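# Place cable tester face up on table, power it on

## Task

Set the cable tester down on the table with its screen facing upward, then turn it on.

## Robot and tools

Robot: two arms, left_arm and right_arm, each ending in a five-finger hand (a left hand on left_arm, a right hand on right_arm). Base positions in the scene frame: left_arm at (-0.036, +0.338, 0) m, right_arm at (-0.035, -0.341, 0) m, each yawed very slightly. A camera stand sits behind the arms. Cameras: cam_high (672x504), cam_left_wrist and cam_right_wrist (616x616, fisheye).

Frame: the scene frame has its origin at table-top height midway between the arms, +x out over the table, +y toward left_arm, +z up. Image left/right does not match arm names. All reported hand positions (end_effector_position, metres) and orientations (end_effector_quat_wxyz) are in this frame, and may be off by a few centimetres.

Hand point: a point fixed to the palm, 0.15 m out from the wrist mount along the fingers. Its +z runs along the straight fingers (which extend 0.06-0.07 m past it), +y points out of the palm (finger centre lines are 0.06 m on the -y side), +x runs across the palm away from the thumb for the right hand, toward the thumb for the left hand. A wrist bracket on the little-finger side can collide with things. Arms track commands loosely and often rest 1-3 cm (sometimes 5 cm) short, usually low; that alone is not contact.

The 28-number row (used by execute_actions and move), every value in [-1, 1]: left_arm dx, dy, dz, rx, ry, rz; left hand little, ring, middle, index, thumb_bend, thumb_turn, force_limit, speed; then the same fourteen for right_arm. Both arms are always in the row. The six pose numbers are an offset, not a pose: a displacement along scene-frame axes from that arm's current Hand target (shown in the last result), with rotation as a rotation vector about the Hand target's position. Scale: 1.0 = 0.6 m or 180 degrees. Six zeros re-request the current Hand target. Repeating an offset moves further. Orientation commands are clipped to 40 degrees from the measured orientation per control step.

Hand numbers are targets: fingers and thumb_bend +1 open/straight, -1 curled; thumb_turn +1 beside the palm, -1 in front of the palm facing the fingers. With thumb turned in, the hand grips objects roughly 0.035-0.065 m thick, or a handle down to about 0.025 m. force_limit maps -1..+1 to about 0..10 N fingertip force (0..15 N for the two thumb motors); speed is near zero at -1, full at +0.48 and above. For gentle grips close at speed -0.94 or below. A motor only starts when its target changes by at least 0.002. To leave a hand unchanged, resend the last eight numbers actually sent for it (or, if none yet, its hand_measured six plus hand_force_limit and hand_speed). To grip harder, raise force_limit and send a target more closed than hand_measured; to loosen, send one more open.

Tools:
- execute_actions(actions, cameras): actions is a list of actions; each action is a list of up to 15 rows, one per 1/30 s step; a short list repeats its last row. Every row in an action counts from the Hand target at that action's start. Images return only for an empty list or when cameras names them.
- move(target, speed, blend, blocking, cameras): target is one 28-number row or up to 15 rows, all offsets from the same starting Hand targets. Paths are straight, shortest turn, 0.5 s minimum, capped at 10 s total. speed in m/s (0.002 to 4.3, default 0.25; turns up to twice that in rad/s), one value or one per target. blend in m rounds corners for lists (0 = stop at each). blocking=false returns after about 0.5 s while the move continues. Moves do not avoid obstacles or the other arm; avoid routing a hand near its own base.
- wait(seconds 0-10, cameras): arms hold their last command.
- stop(cameras): brakes a running move.
- zoom_image(camera, region [x0,y0,x1,y1] pixels, max 504x504): closer look at the latest image of cam_high, cam_left_wrist or cam_right_wrist.
- show_instructions(): shows the reference pages.
- finished_scene(scene=1): ends the scene permanently.

Results: per arm, Hand target (the last commanded pose after clipping; next offsets start here), end-effector position and quaternion, joint positions, velocities (omitted when all within noise) and torques (include gravity; numbers 3 and 4 wrap at ±28 N m). Hand lines, in motor order: hand_measured, hand_stopped_by (moving, target, force, stalled, fault), hand_load_n (fingertip load; near 0 after losing grip), hand_force_limit, hand_speed. A move adds a move: line giving the ending (done, off_target, moving, held, fault) and limits (paced = pose clipped, held = steps withheld). execute_actions results may list positions at intermediate steps. MOTOR HOT appears near 85 °C; at 100 °C the arm goes limp for 30-60 s (OVER-TEMPERATURE FAULT).

Avoid: anything leaving the table, dropping or releasing a moving part, fast collisions, hard pushes into fixed or heavy objects, excessive finger force, and any contact or squeeze between the two hands or arms. A stopped arm keeps pushing; command its target back past the hand point to relieve it. Small external nudges to loose objects can happen. The result must stay correct once the robot lets go.

Each tool is called in YAML: its name, and indented under it one key for each argument.

Reference images:

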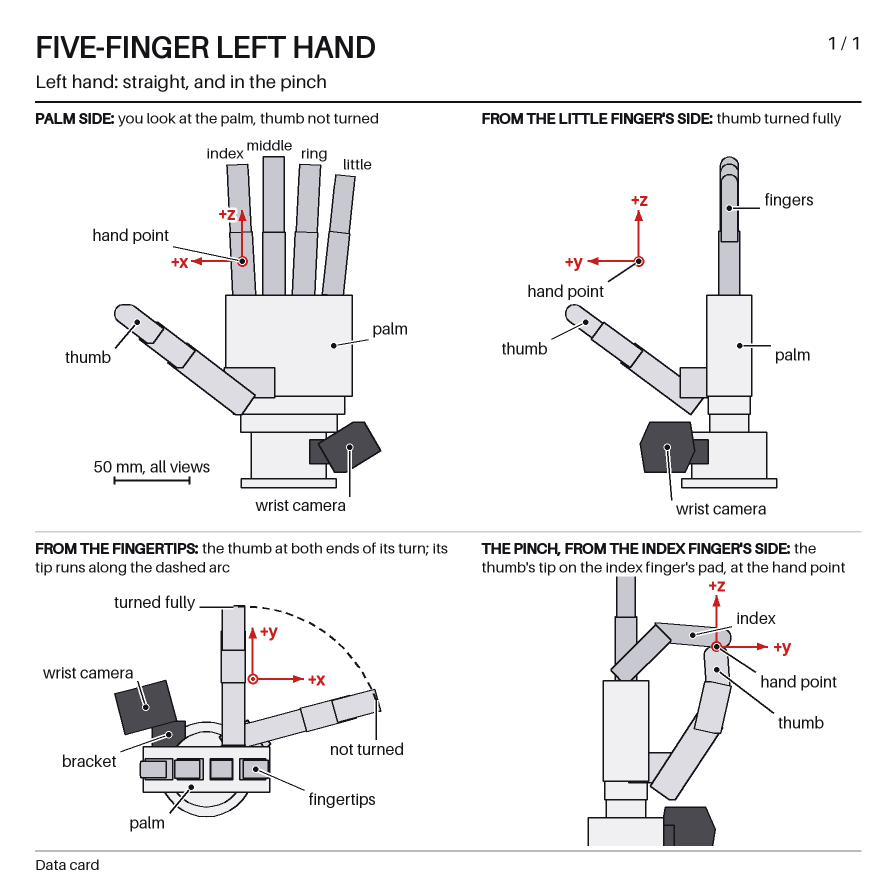

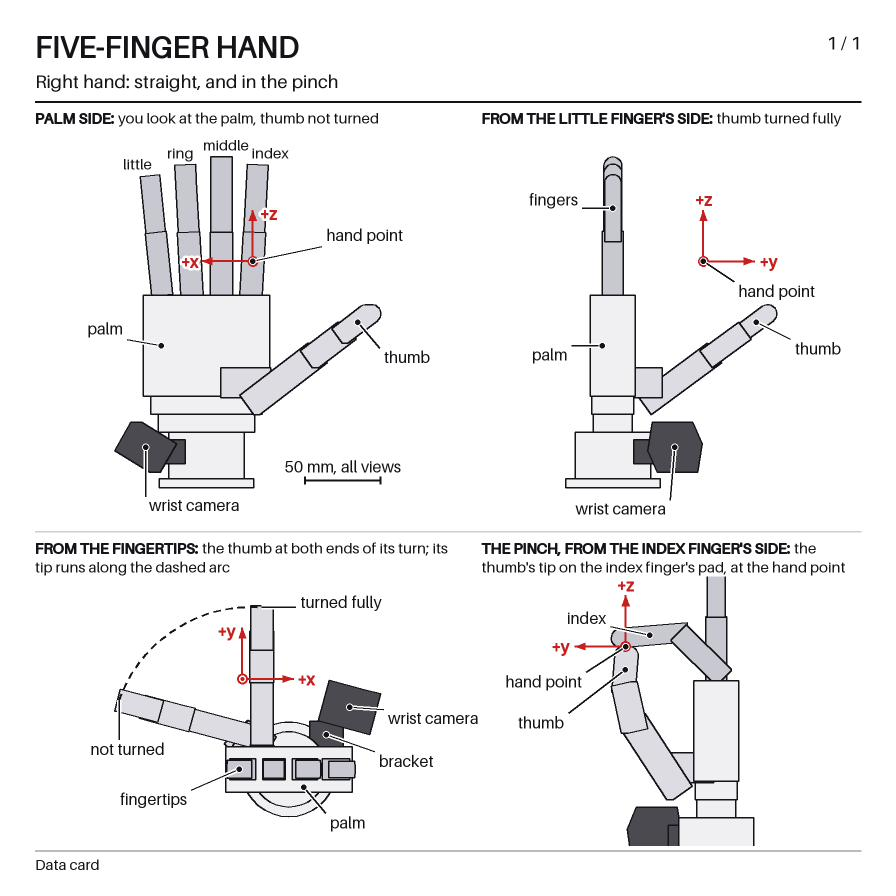

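## Session

execute_actions:
  actions: []

Scene clock: 0.00 s.
left_arm: end_effector_position=(+0.7009, +0.1544, +0.2798) hand_measured=(+1.000, +1.000, +1.000, +1.000, +1.000, +1.000) hand_load_n=(+0.0, +0.0, +0.0, +0.0, +0.0, +0.0) hand_stopped_by=(target, target, target, target, target, target) hand_force_limit=0.00 hand_speed=-0.80 end_effector_quat_wxyz=(-0.019, +0.912, -0.260, +0.318) | right_arm: end_effector_position=(+0.2976, -0.0180, +0.2726) hand_measured=(+1.000, +1.000, +1.000, +1.000, +1.000, +1.000) hand_load_n=(+0.0, +0.0, +0.0, +0.0, +0.0, +0.0) hand_stopped_by=(target, target, target, target, target, target) hand_force_limit=0.00 hand_speed=-0.80 end_effector_quat_wxyz=(-0.570, +0.649, -0.496, +0.088)
Joint positions: left_arm=[-0.112 1.905 1.963 -0.983 0.045 -1.172] | right_arm=[0.636 0.944 0.738 -0.141 -0.166 0.439]
Joint velocities: within noise
Joint torques (N m): no reading
Heat: left arm: hottest waist 39 °C; right arm: hottest shoulder 38 °C.
Hand target: left_arm +0.7062, +0.1536, +0.2869; -0.020, +0.909, -0.260, +0.326 | right_arm +0.3023, -0.0149, +0.2887; -0.581, +0.644, -0.490, +0.092

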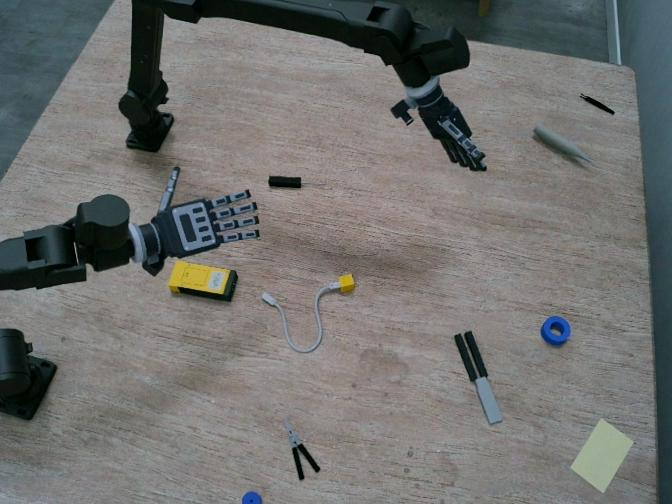

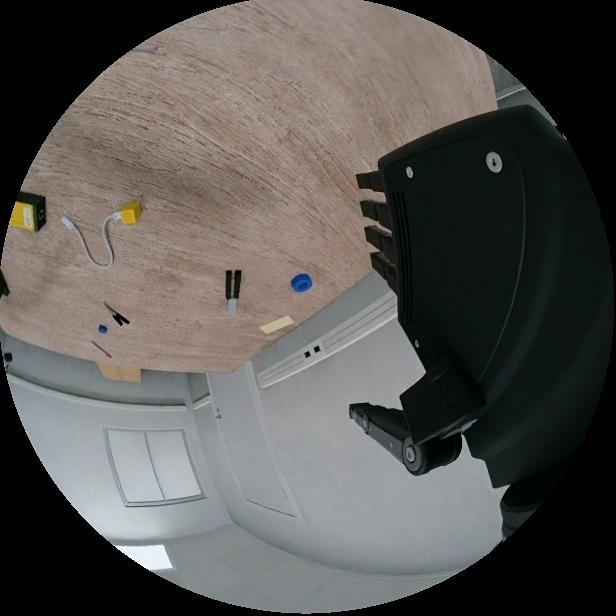

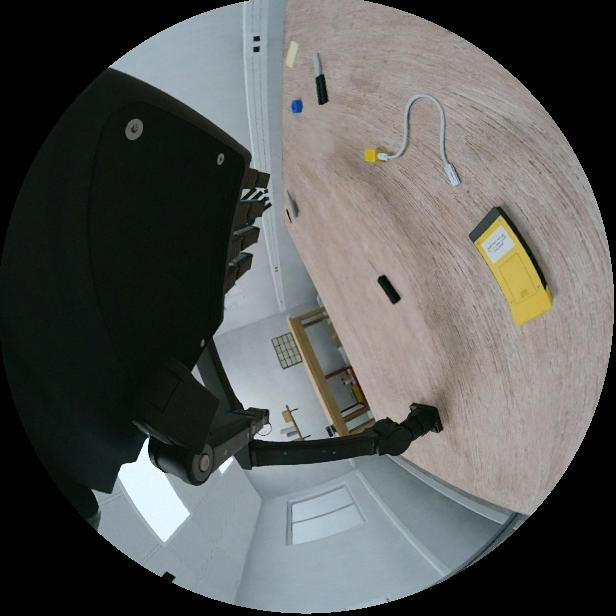

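zoom_image:
  camera: "cam_high"
  region: [130, 220, 290, 340]

zoom_image:
  camera: "cam_right_wrist"
  region: [420, 160, 600, 340]

zoom_image:
  camera: "cam_left_wrist"
  region: [0, 160, 120, 280]

Scaled by 3.150 from the camera's 672x504 image, which has a finer 960x720 frame.

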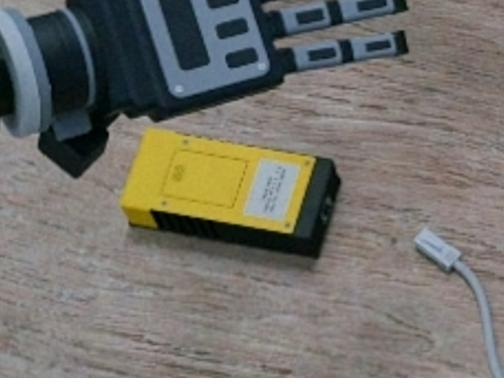

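Scaled by 2.800 from the camera's 616x616 image, which has a finer 880x880 frame.

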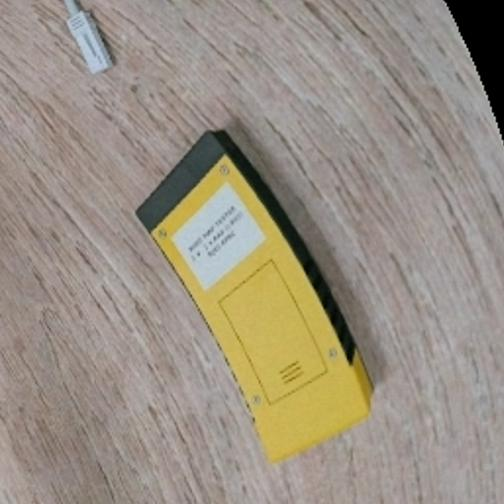

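Scaled by 4.200 from the camera's 616x616 image, which has a finer 880x880 frame.

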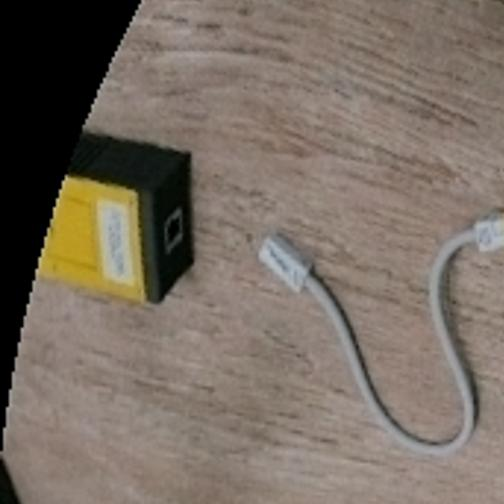

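move:
  target: [0,0,0,0,0,0,1,1,1,1,1,1,0,-0.8,-0.08,-0.14,-0.05,-0.164,-0.088,0.325,1,1,1,1,1,-1,0,0]
  cameras: ["all"]

Scene clock: 13.80 s.
left_arm: end_effector_position=(+0.7009, +0.1544, +0.2798) hand_measured=(+1.000, +1.000, +1.000, +1.000, +1.000, +1.000) hand_load_n=(+0.0, +0.0, +0.0, +0.0, +0.0, +0.0) hand_stopped_by=(target, target, target, target, target, target) hand_force_limit=0.00 hand_speed=-0.80 end_effector_quat_wxyz=(-0.019, +0.912, -0.260, +0.318) | right_arm: end_effector_position=(+0.2384, -0.1034, +0.2398) hand_measured=(+1.000, +1.000, +1.000, +1.000, +1.000, -1.000) hand_load_n=(+0.0, +0.0, +0.0, +0.0, +0.0, +0.0) hand_stopped_by=(target, target, target, target, target, target) hand_force_limit=0.00 hand_speed=0.00 end_effector_quat_wxyz=(-0.431, +0.902, -0.010, -0.017)
Joint positions: left_arm=[-0.112 1.905 1.963 -0.983 0.045 -1.172] | right_arm=[0.431 1.136 1.065 -1.092 -0.817 -0.986]
Joint torques (N m): left_arm=[0.32 -19.72 9.89 0.94 -0.02 -0.04] | right_arm=[0.5 -3.96 14.46 0.83 -0.52 0.08]
Heat: left arm: hottest elbow 40 °C; right arm: hottest elbow 42 °C.
Hand target: left_arm +0.7062, +0.1536, +0.2869; -0.020, +0.909, -0.260, +0.326 | right_arm +0.2543, -0.0989, +0.2586; -0.435, +0.900, +0.001, +0.000
Off the commanded pose: left_arm 0.009 m, 1 deg | right_arm 0.025 m, 2 deg.
move: off_target (right_arm)

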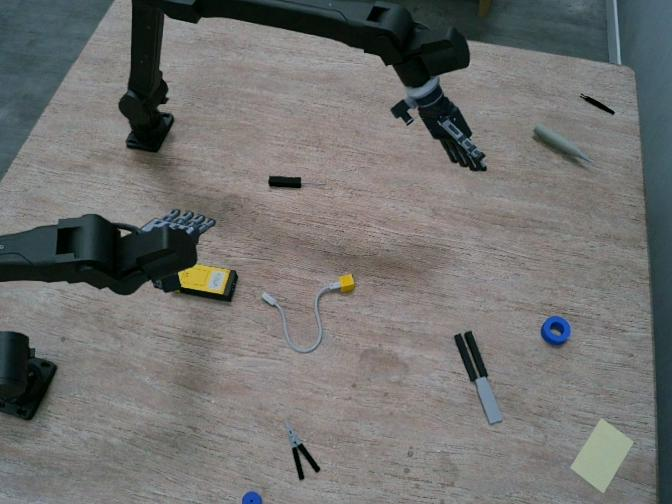

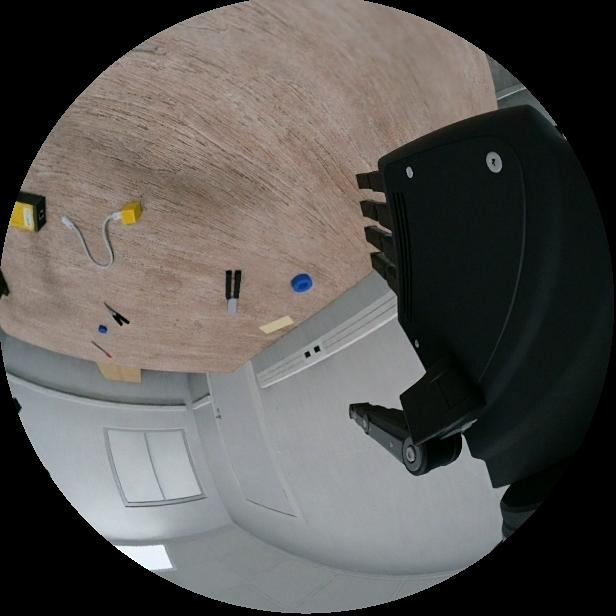

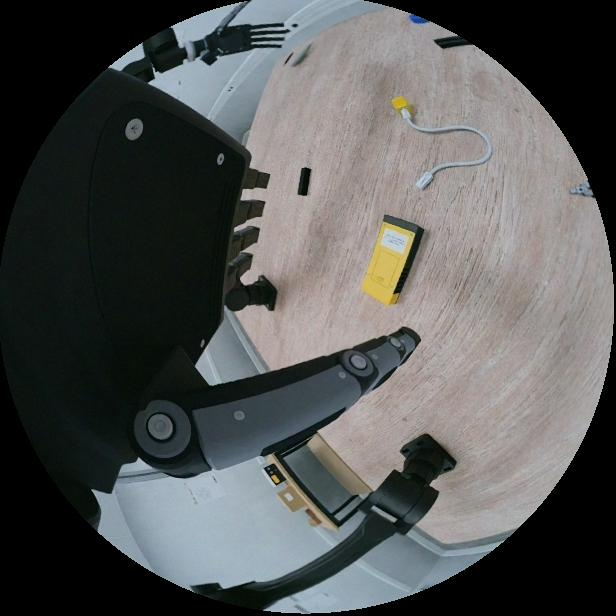

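zoom_image:
  camera: "cam_right_wrist"
  region: [340, 200, 450, 310]

zoom_image:
  camera: "cam_high"
  region: [130, 190, 270, 330]

Scaled by 4.582 from the camera's 616x616 image, which has a finer 880x880 frame.

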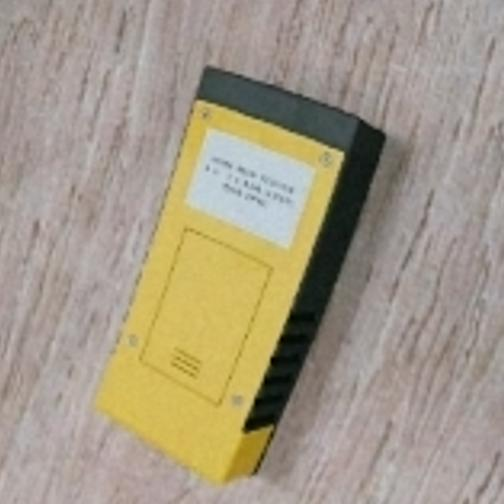

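Scaled by 3.600 from the camera's 672x504 image, which has a finer 960x720 frame.

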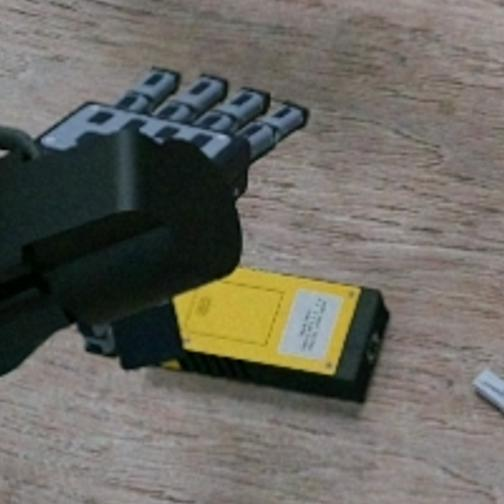

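move:
  target: [0,0,0,0,0,0,1,1,1,1,1,1,0,-0.8,-0.05,0.073,-0.18,0,0,0,1,1,0.65,0.65,1,-1,0,0]
  cameras: ["all"]

Scene clock: 21.47 s.
left_arm: end_effector_position=(+0.7009, +0.1544, +0.2798) hand_measured=(+1.000, +1.000, +1.000, +1.000, +1.000, +1.000) hand_load_n=(+0.0, +0.0, +0.0, +0.0, +0.0, +0.0) hand_stopped_by=(target, target, target, target, target, target) hand_force_limit=0.00 hand_speed=-0.80 end_effector_quat_wxyz=(-0.019, +0.912, -0.260, +0.318) | right_arm: end_effector_position=(+0.2277, -0.0577, +0.1600) hand_measured=(+1.000, +1.000, +0.650, +0.650, +1.000, -1.000) hand_load_n=(+0.0, +0.0, +0.0, +0.0, +0.0, +0.0) hand_stopped_by=(target, target, target, target, target, target) hand_force_limit=0.00 hand_speed=0.00 end_effector_quat_wxyz=(-0.438, +0.899, +0.005, +0.007)
Joint positions: left_arm=[-0.112 1.905 1.963 -0.983 0.045 -1.172] | right_arm=[0.573 1.155 0.849 -0.686 -0.744 -0.825]
Joint torques (N m): left_arm=[0.32 -19.78 9.95 0.9 0 -0.1] | right_arm=[1.38 -4.13 8.31 2.18 -0.31 0.32]
Heat: left arm: hottest elbow 41 °C; right arm: hottest elbow 45 °C.
Hand target: left_arm +0.7062, +0.1536, +0.2869; -0.020, +0.909, -0.260, +0.326 | right_arm +0.2243, -0.0551, +0.1507; -0.435, +0.900, +0.001, +0.000
Off the commanded pose: left_arm 0.009 m, 1 deg | right_arm 0.010 m, 1 deg.
move: done

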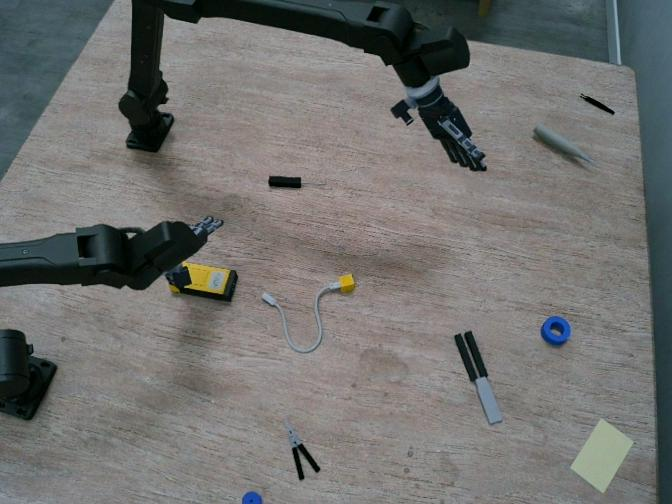

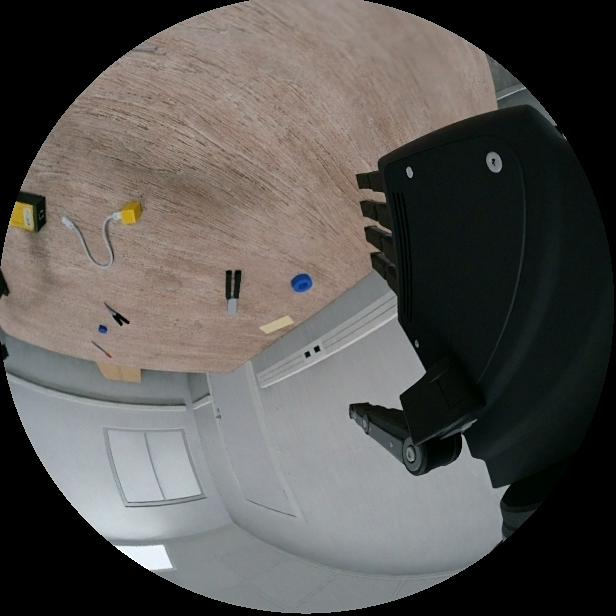

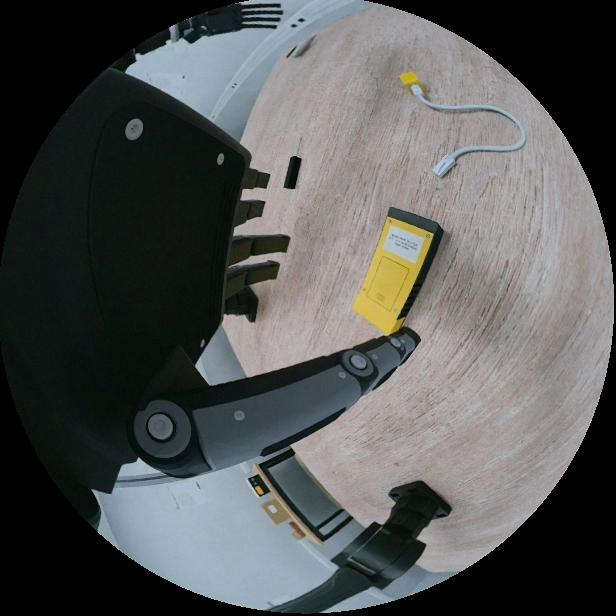

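zoom_image:
  camera: "cam_right_wrist"
  region: [330, 190, 480, 340]

zoom_image:
  camera: "cam_high"
  region: [130, 200, 260, 330]

Scaled by 3.360 from the camera's 616x616 image, which has a finer 880x880 frame.

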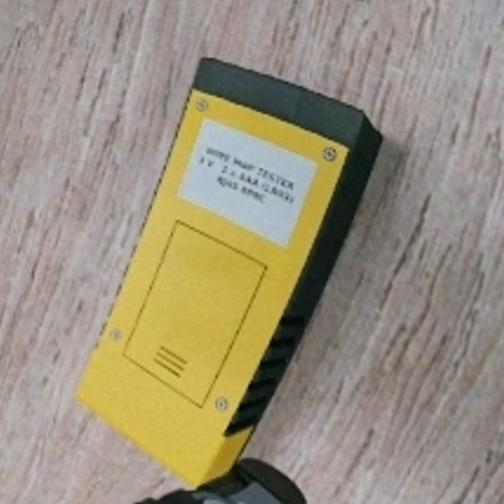

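Scaled by 3.877 from the camera's 672x504 image, which has a finer 960x720 frame.

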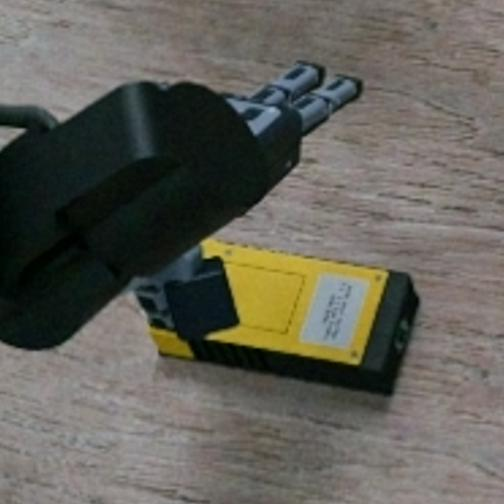

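move:
  target: [0,0,0,0,0,0,1,1,1,1,1,1,0,-0.8,-0.045,0.02,-0.083,0,0,0,1,1,0.65,0.65,1,-1,0,0]
  cameras: ["cam_right_wrist","cam_high"]

Scene clock: 26.53 s.
left_arm: end_effector_position=(+0.7009, +0.1544, +0.2798) hand_measured=(+1.000, +1.000, +1.000, +1.000, +1.000, +1.000) hand_load_n=(+0.0, +0.0, +0.0, +0.0, +0.0, +0.0) hand_stopped_by=(target, target, target, target, target, target) hand_force_limit=0.00 hand_speed=-0.80 end_effector_quat_wxyz=(-0.019, +0.912, -0.260, +0.318) | right_arm: end_effector_position=(+0.2016, -0.0449, +0.1104) hand_measured=(+1.000, +1.000, +0.650, +0.650, +1.000, -1.000) hand_load_n=(+0.0, +0.0, +0.0, +0.0, +0.0, +0.5) hand_stopped_by=(target, target, target, target, target, target) hand_force_limit=0.00 hand_speed=0.00 end_effector_quat_wxyz=(-0.439, +0.899, +0.005, +0.008)
Joint positions: left_arm=[-0.112 1.905 1.963 -0.983 0.045 -1.172] | right_arm=[0.648 1.16 0.707 -0.482 -0.701 -0.742]
Joint torques (N m): left_arm=[0.38 -20.95 9.84 0.99 -0.03 -0.06] | right_arm=[1.08 -3.84 8.05 2.24 -0.3 0.42]
Heat: left arm: hottest elbow 42 °C; right arm: hottest elbow 45 °C.
Hand target: left_arm +0.7062, +0.1536, +0.2869; -0.020, +0.909, -0.260, +0.326 | right_arm +0.1973, -0.0431, +0.1009; -0.435, +0.900, +0.001, +0.000
Off the commanded pose: left_arm 0.009 m, 1 deg | right_arm 0.011 m, 1 deg.
move: off_target (right_arm)
Images, in order (width x height): cam_high 672x504, cam_right_wrist 616x616.

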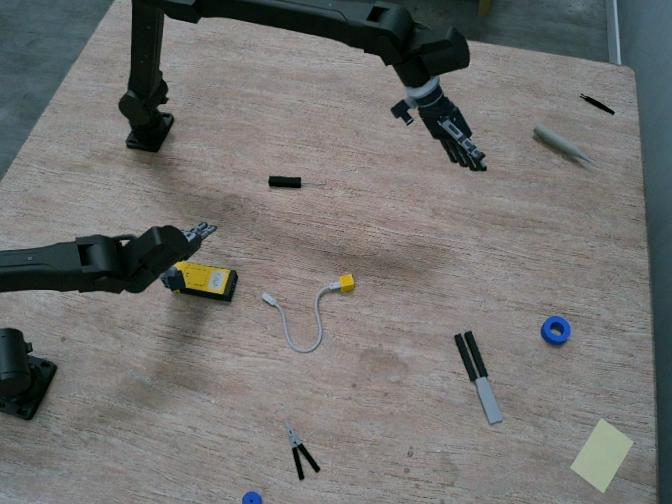

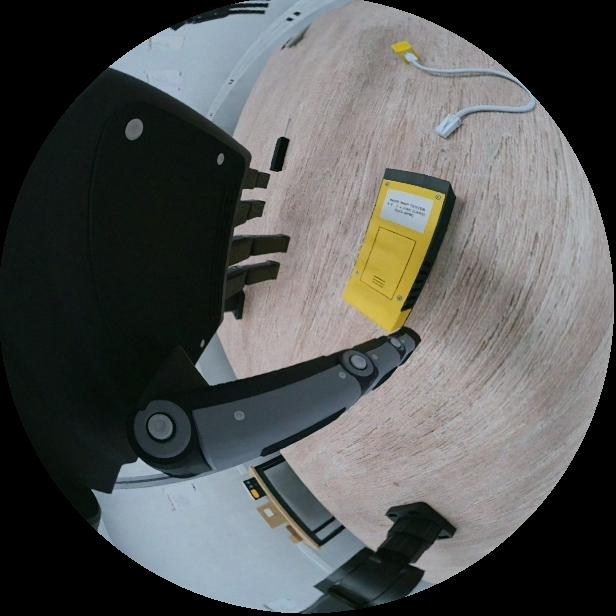

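move:
  target: [0,0,0,0,0,0,1,1,1,1,1,1,0,-0.8,-0.034,0.012,-0.058,0,0,0,1,1,0.65,0.65,1,-1,0,0]
  cameras: ["cam_right_wrist","cam_high"]
  speed: 0.15

zoom_image:
  camera: "cam_right_wrist"
  region: [220, 140, 480, 400]

Scene clock: 29.00 s.
left_arm: end_effector_position=(+0.7009, +0.1544, +0.2798) hand_measured=(+1.000, +1.000, +1.000, +1.000, +1.000, +1.000) hand_load_n=(+0.0, +0.0, +0.0, +0.0, +0.0, +0.0) hand_stopped_by=(target, target, target, target, target, target) hand_force_limit=0.00 hand_speed=-0.80 end_effector_quat_wxyz=(-0.019, +0.912, -0.260, +0.318) | right_arm: end_effector_position=(+0.1814, -0.0372, +0.0745) hand_measured=(+1.000, +1.000, +0.650, +0.650, +1.000, -1.000) hand_load_n=(+0.0, +0.0, +0.0, +0.0, +0.0, +0.0) hand_stopped_by=(target, target, target, target, target, target) hand_force_limit=0.00 hand_speed=0.00 end_effector_quat_wxyz=(-0.438, +0.899, +0.005, +0.007)
Joint positions: left_arm=[-0.112 1.905 1.963 -0.983 0.045 -1.172] | right_arm=[0.705 1.184 0.611 -0.329 -0.667 -0.683]
Joint torques (N m): left_arm=[0.62 -20.07 9.94 1.11 -0.01 -0.08] | right_arm=[1.49 -3.31 7.5 2.3 -0.25 0.33]
Heat: left arm: hottest elbow 42 °C; right arm: hottest elbow 45 °C.
Hand target: left_arm +0.7062, +0.1536, +0.2869; -0.020, +0.909, -0.260, +0.326 | right_arm +0.1768, -0.0358, +0.0661; -0.435, +0.900, +0.001, +0.000
Off the commanded pose: left_arm 0.009 m, 1 deg | right_arm 0.010 m, 1 deg.
move: done
Images, in order (width x height): cam_high 672x504, cam_right_wrist 616x616.

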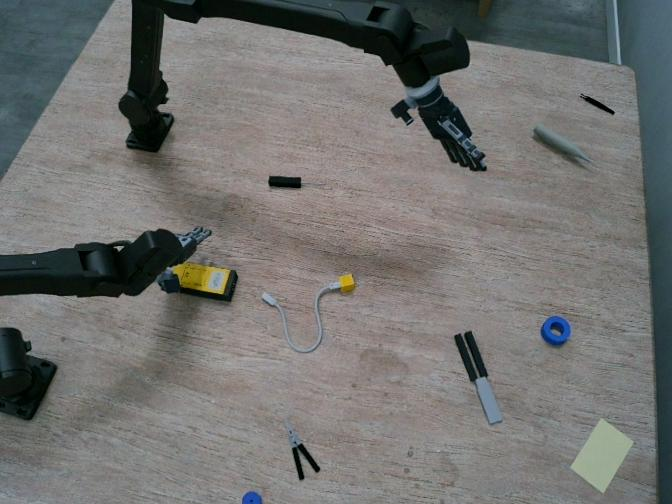

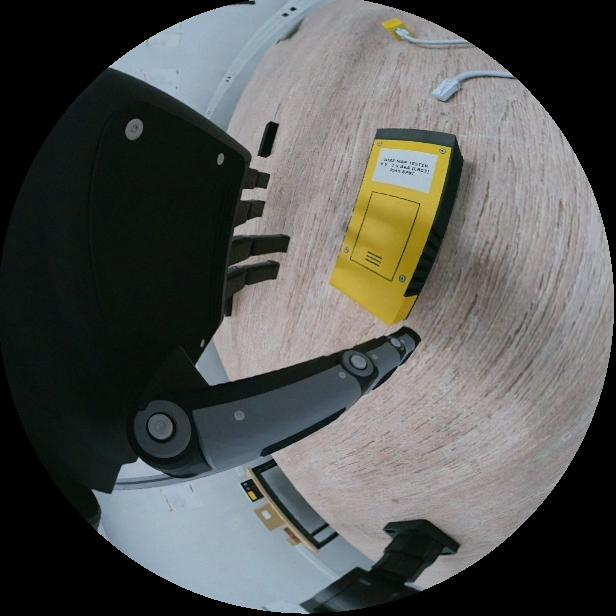

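Scaled by 1.938 from the camera's 616x616 image, which has a finer 880x880 frame.

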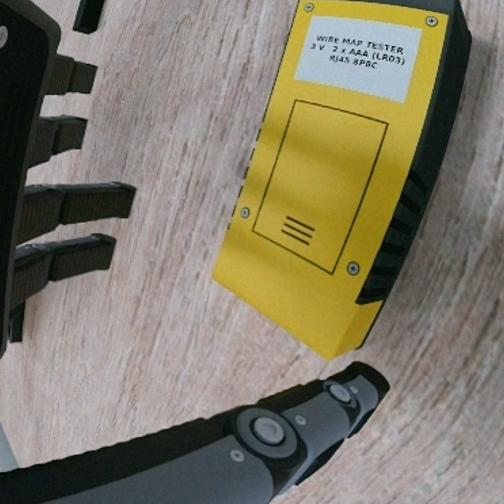

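move:
  target: [0,0,0,0,0,0,1,1,1,1,1,1,0,-0.8,0.002,0,-0.067,0,0,0,1,1,0.65,0.65,1,-1,0,0]
  cameras: ["cam_right_wrist","cam_high"]
  speed: 0.08

zoom_image:
  camera: "cam_right_wrist"
  region: [220, 140, 480, 400]

zoom_image:
  camera: "cam_high"
  region: [130, 200, 260, 330]

Scene clock: 31.80 s.
left_arm: end_effector_position=(+0.7009, +0.1544, +0.2798) hand_measured=(+1.000, +1.000, +1.000, +1.000, +1.000, +1.000) hand_load_n=(+0.0, +0.0, +0.0, +0.0, +0.0, +0.0) hand_stopped_by=(target, target, target, target, target, target) hand_force_limit=0.00 hand_speed=-0.80 end_effector_quat_wxyz=(-0.019, +0.912, -0.260, +0.318) | right_arm: end_effector_position=(+0.1826, -0.0363, +0.0336) hand_measured=(+1.000, +1.000, +0.650, +0.650, +1.000, -1.000) hand_load_n=(-0.5, +0.0, +0.0, +0.0, +0.0, +0.0) hand_stopped_by=(target, target, target, target, target, target) hand_force_limit=0.00 hand_speed=0.00 end_effector_quat_wxyz=(-0.438, +0.899, +0.004, +0.006)
Joint positions: left_arm=[-0.112 1.905 1.963 -0.983 0.045 -1.172] | right_arm=[0.705 1.282 0.556 -0.177 -0.667 -0.683]
Joint torques (N m): left_arm=[0.73 -19.78 9.96 0.92 -0.02 -0.06] | right_arm=[1.49 -3.84 6.86 2.3 -0.27 0.34]
Heat: left arm: hottest elbow 42 °C; right arm: hottest elbow 46 °C.
Hand target: left_arm +0.7062, +0.1536, +0.2869; -0.020, +0.909, -0.260, +0.326 | right_arm +0.1781, -0.0358, +0.0259; -0.435, +0.900, +0.001, +0.000
Off the commanded pose: left_arm 0.009 m, 1 deg | right_arm 0.009 m, 1 deg.
move: done
Images, in order (width x height): cam_high 672x504, cam_right_wrist 616x616.

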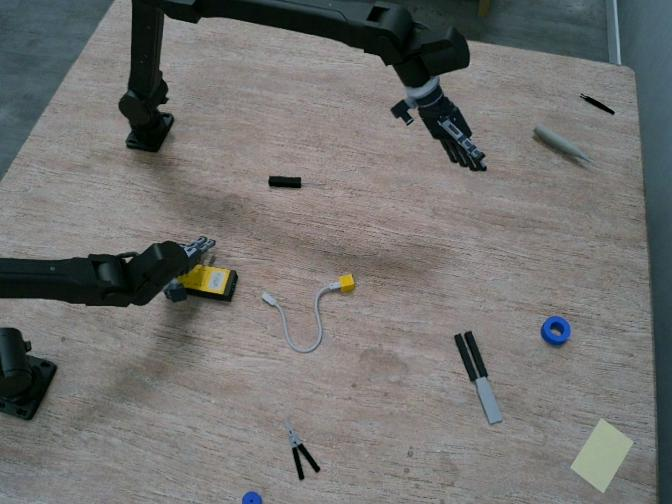

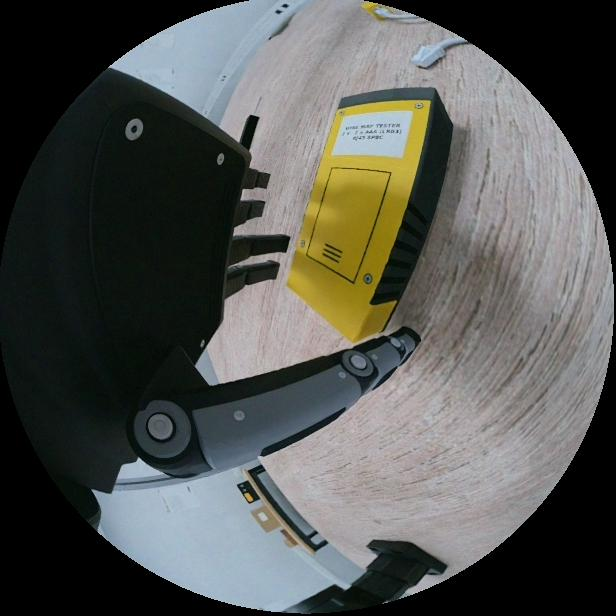

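Scaled by 1.938 from the camera's 616x616 image, which has a finer 880x880 frame.

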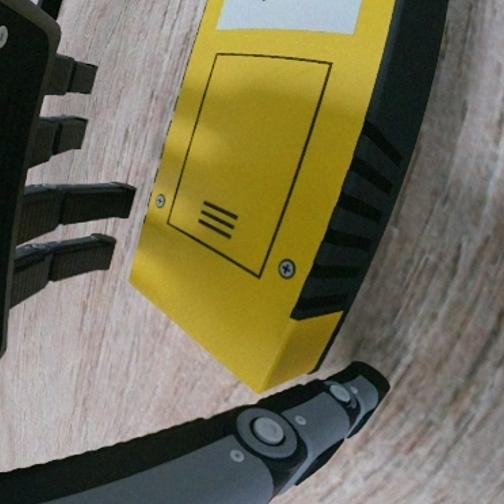

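Scaled by 3.877 from the camera's 672x504 image, which has a finer 960x720 frame.

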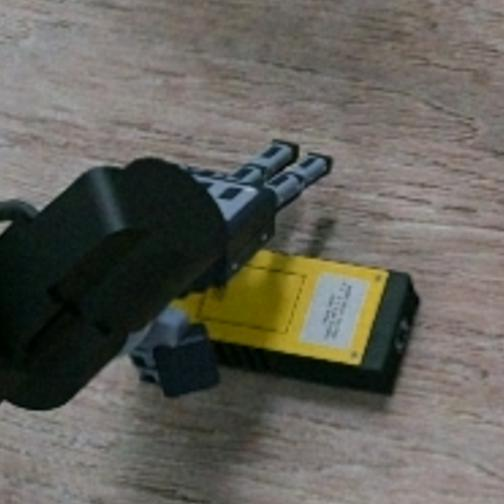

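move:
  target: [0,0,0,0,0,0,1,1,1,1,1,1,0,-0.8,0,0,0,0,0,0,1,1,-0.2,-0.2,-0.2,-1,-0.4,-0.85]
  cameras: ["cam_right_wrist","cam_high"]
  speed: 0.08

zoom_image:
  camera: "cam_right_wrist"
  region: [220, 140, 480, 400]

Scene clock: 34.30 s.
left_arm: end_effector_position=(+0.7009, +0.1544, +0.2798) hand_measured=(+1.000, +1.000, +1.000, +1.000, +1.000, +1.000) hand_load_n=(+0.0, +0.0, +0.0, +0.0, +0.0, +0.0) hand_stopped_by=(target, target, target, target, target, target) hand_force_limit=0.00 hand_speed=-0.80 end_effector_quat_wxyz=(-0.019, +0.912, -0.260, +0.318) | right_arm: end_effector_position=(+0.1826, -0.0363, +0.0336) hand_measured=(+1.000, +1.000, +0.208, +0.180, +0.770, -1.000) hand_load_n=(+0.0, +0.0, +2.5, +6.0, +7.5, +0.0) hand_stopped_by=(target, target, force, force, force, target) hand_force_limit=-0.40 hand_speed=-0.85 end_effector_quat_wxyz=(-0.438, +0.899, +0.004, +0.006)
Joint positions: left_arm=[-0.112 1.905 1.963 -0.983 0.045 -1.172] | right_arm=[0.705 1.282 0.556 -0.177 -0.667 -0.683]
Joint torques (N m): left_arm=[0.56 -20.31 9.92 0.88 -0.03 -0.07] | right_arm=[1.38 -4.01 6.71 2.35 -0.26 0.28]
Heat: left arm: hottest elbow 42 °C; right arm: hottest elbow 46 °C.
Hand target: left_arm +0.7062, +0.1536, +0.2869; -0.020, +0.909, -0.260, +0.326 | right_arm +0.1781, -0.0358, +0.0259; -0.435, +0.900, +0.001, +0.000
Off the commanded pose: left_arm 0.009 m, 1 deg | right_arm 0.009 m, 1 deg.
move: done
Images, in order (width x height): cam_high 672x504, cam_right_wrist 616x616.

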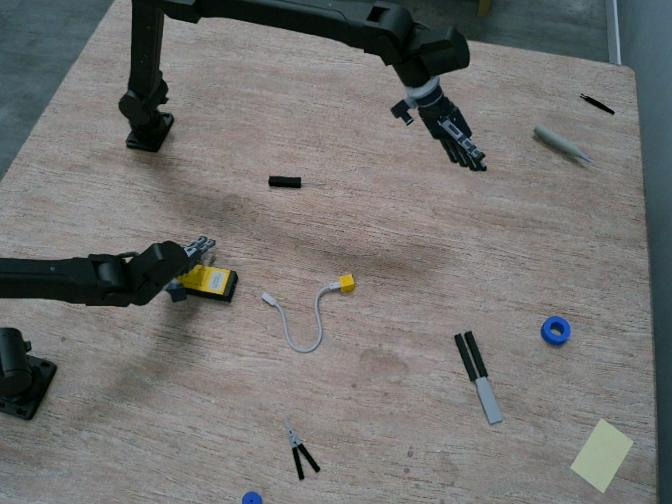

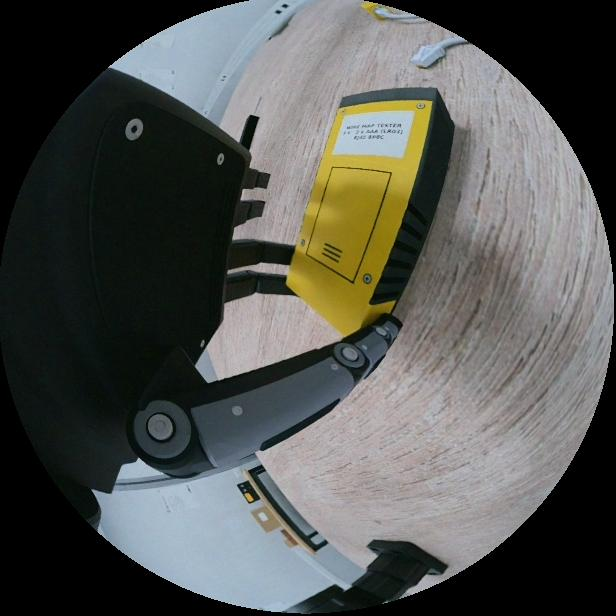

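Scaled by 1.938 from the camera's 616x616 image, which has a finer 880x880 frame.

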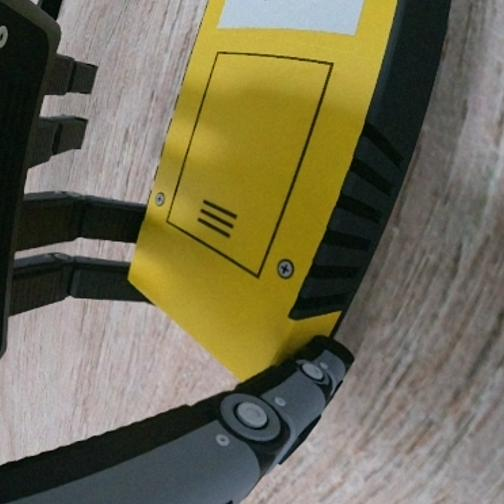

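move:
  target: [0,0,0,0,0,0,1,1,1,1,1,1,0,-0.8,0.03,0,0.1,0,0,0,1,1,-0.2,-0.2,-0.2,-1,-0.4,-0.85]
  cameras: ["cam_right_wrist","cam_high"]
  speed: 0.08

zoom_image:
  camera: "cam_high"
  region: [130, 200, 260, 330]

Scene clock: 37.30 s.
left_arm: end_effector_position=(+0.7009, +0.1544, +0.2798) hand_measured=(+1.000, +1.000, +1.000, +1.000, +1.000, +1.000) hand_load_n=(-0.5, +0.0, +0.0, +0.0, +0.0, +0.0) hand_stopped_by=(target, target, target, target, target, target) hand_force_limit=0.00 hand_speed=-0.80 end_effector_quat_wxyz=(-0.019, +0.912, -0.260, +0.318) | right_arm: end_effector_position=(+0.1735, -0.0476, +0.0595) hand_measured=(+1.000, +1.000, +0.208, +0.182, +0.770, -1.000) hand_load_n=(+0.0, +0.0, +1.5, +6.0, +7.0, +0.0) hand_stopped_by=(target, target, force, force, force, target) hand_force_limit=-0.40 hand_speed=-0.85 end_effector_quat_wxyz=(-0.418, +0.908, -0.011, -0.025)
Joint positions: left_arm=[-0.112 1.905 1.963 -0.983 0.045 -1.172] | right_arm=[0.691 1.221 0.614 -0.383 -0.68 -0.694]
Joint torques (N m): left_arm=[0.38 -19.66 10 0.76 0 -0.05] | right_arm=[-0.44 -6.12 12.78 1.1 -0.63 0.12]
Heat: left arm: hottest elbow 42 °C; right arm: hottest elbow 46 °C.
Hand target: left_arm +0.7062, +0.1536, +0.2869; -0.020, +0.909, -0.260, +0.326 | right_arm +0.1961, -0.0358, +0.0860; -0.435, +0.900, +0.001, +0.000
Off the commanded pose: left_arm 0.009 m, 1 deg | right_arm 0.037 m, 4 deg.
move: off_target (right_arm)
Images, in order (width x height): cam_high 672x504, cam_right_wrist 616x616.

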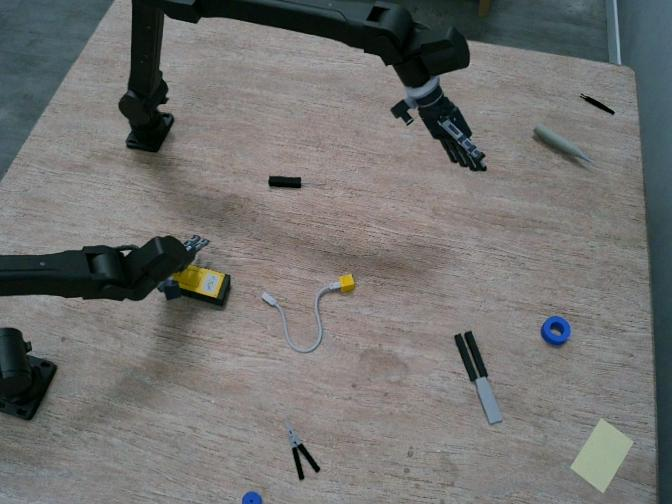

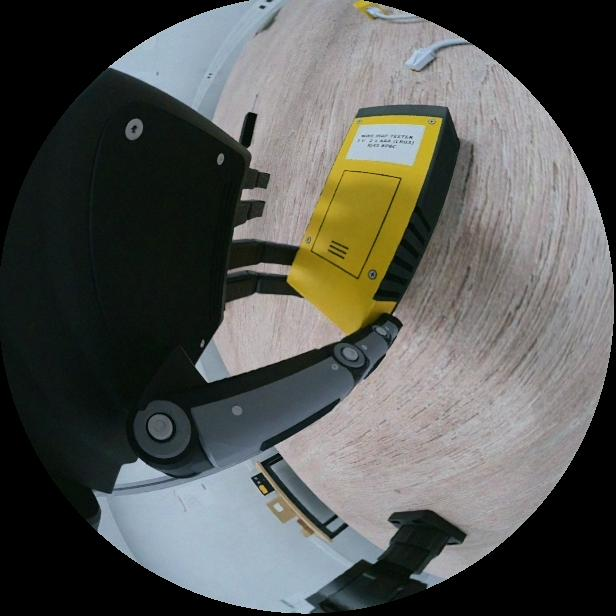

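Scaled by 3.877 from the camera's 672x504 image, which has a finer 960x720 frame.

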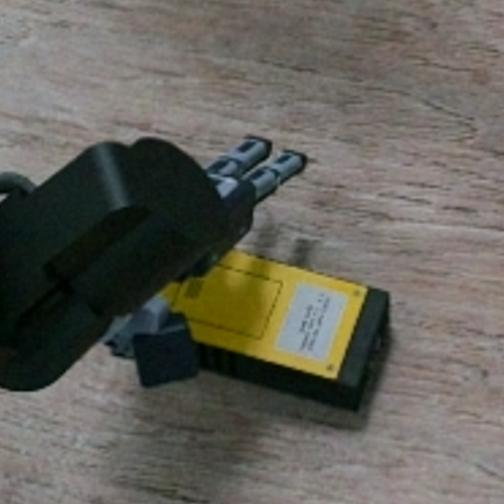

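move:
  target: [0,0,0,0,0,0,1,1,1,1,1,1,0,-0.8,0.048,0.01,0.065,0,0,0,1,1,-0.2,-0.2,-0.2,-1,-0.4,-0.85]
  cameras: ["cam_right_wrist","cam_high"]
  speed: 0.1

zoom_image:
  camera: "cam_high"
  region: [130, 200, 260, 330]

Scene clock: 39.30 s.
left_arm: end_effector_position=(+0.7009, +0.1544, +0.2798) hand_measured=(+1.000, +1.000, +1.000, +1.000, +1.000, +1.000) hand_load_n=(+0.0, +0.0, +0.0, +0.0, +0.0, +0.0) hand_stopped_by=(target, target, target, target, target, target) hand_force_limit=0.00 hand_speed=-0.80 end_effector_quat_wxyz=(-0.019, +0.912, -0.260, +0.318) | right_arm: end_effector_position=(+0.2040, -0.0398, +0.1038) hand_measured=(+1.000, +1.000, +0.208, +0.182, +0.770, -1.000) hand_load_n=(+0.0, +0.0, +1.0, +6.5, +6.5, -0.5) hand_stopped_by=(target, target, force, force, force, target) hand_force_limit=-0.40 hand_speed=-0.85 end_effector_quat_wxyz=(-0.424, +0.906, -0.008, -0.018)
Joint positions: left_arm=[-0.112 1.905 1.963 -0.983 0.045 -1.172] | right_arm=[0.654 1.221 0.747 -0.521 -0.702 -0.73]
Joint torques (N m): left_arm=[0.5 -20.01 9.76 0.87 0 -0.03] | right_arm=[0.03 -4.48 13.75 1.09 -0.57 0.09]
Heat: left arm: hottest elbow 43 °C; right arm: hottest elbow 47 °C.
Hand target: left_arm +0.7062, +0.1536, +0.2869; -0.020, +0.909, -0.260, +0.326 | right_arm +0.2249, -0.0299, +0.1249; -0.435, +0.900, +0.001, +0.000
Off the commanded pose: left_arm 0.009 m, 1 deg | right_arm 0.031 m, 3 deg.
move: off_target (right_arm)
Images, in order (width x height): cam_high 672x504, cam_right_wrist 616x616.

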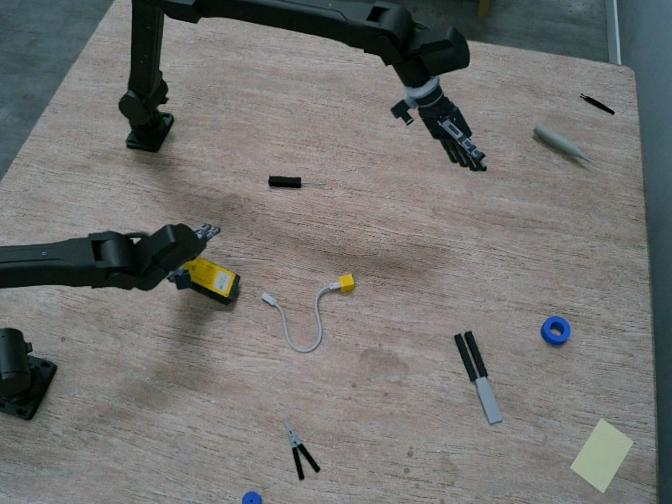

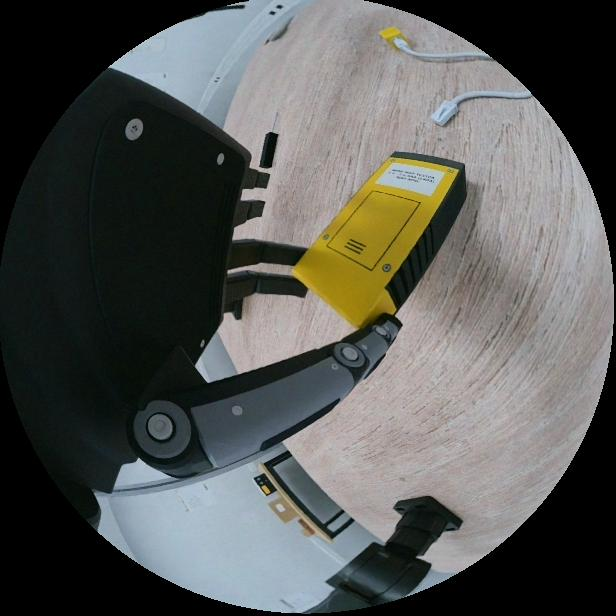

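Scaled by 3.877 from the camera's 672x504 image, which has a finer 960x720 frame.

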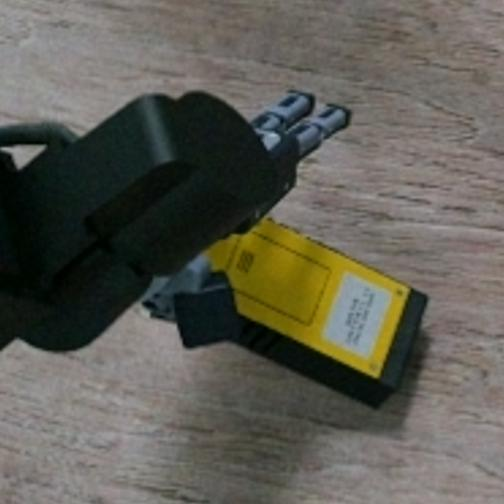

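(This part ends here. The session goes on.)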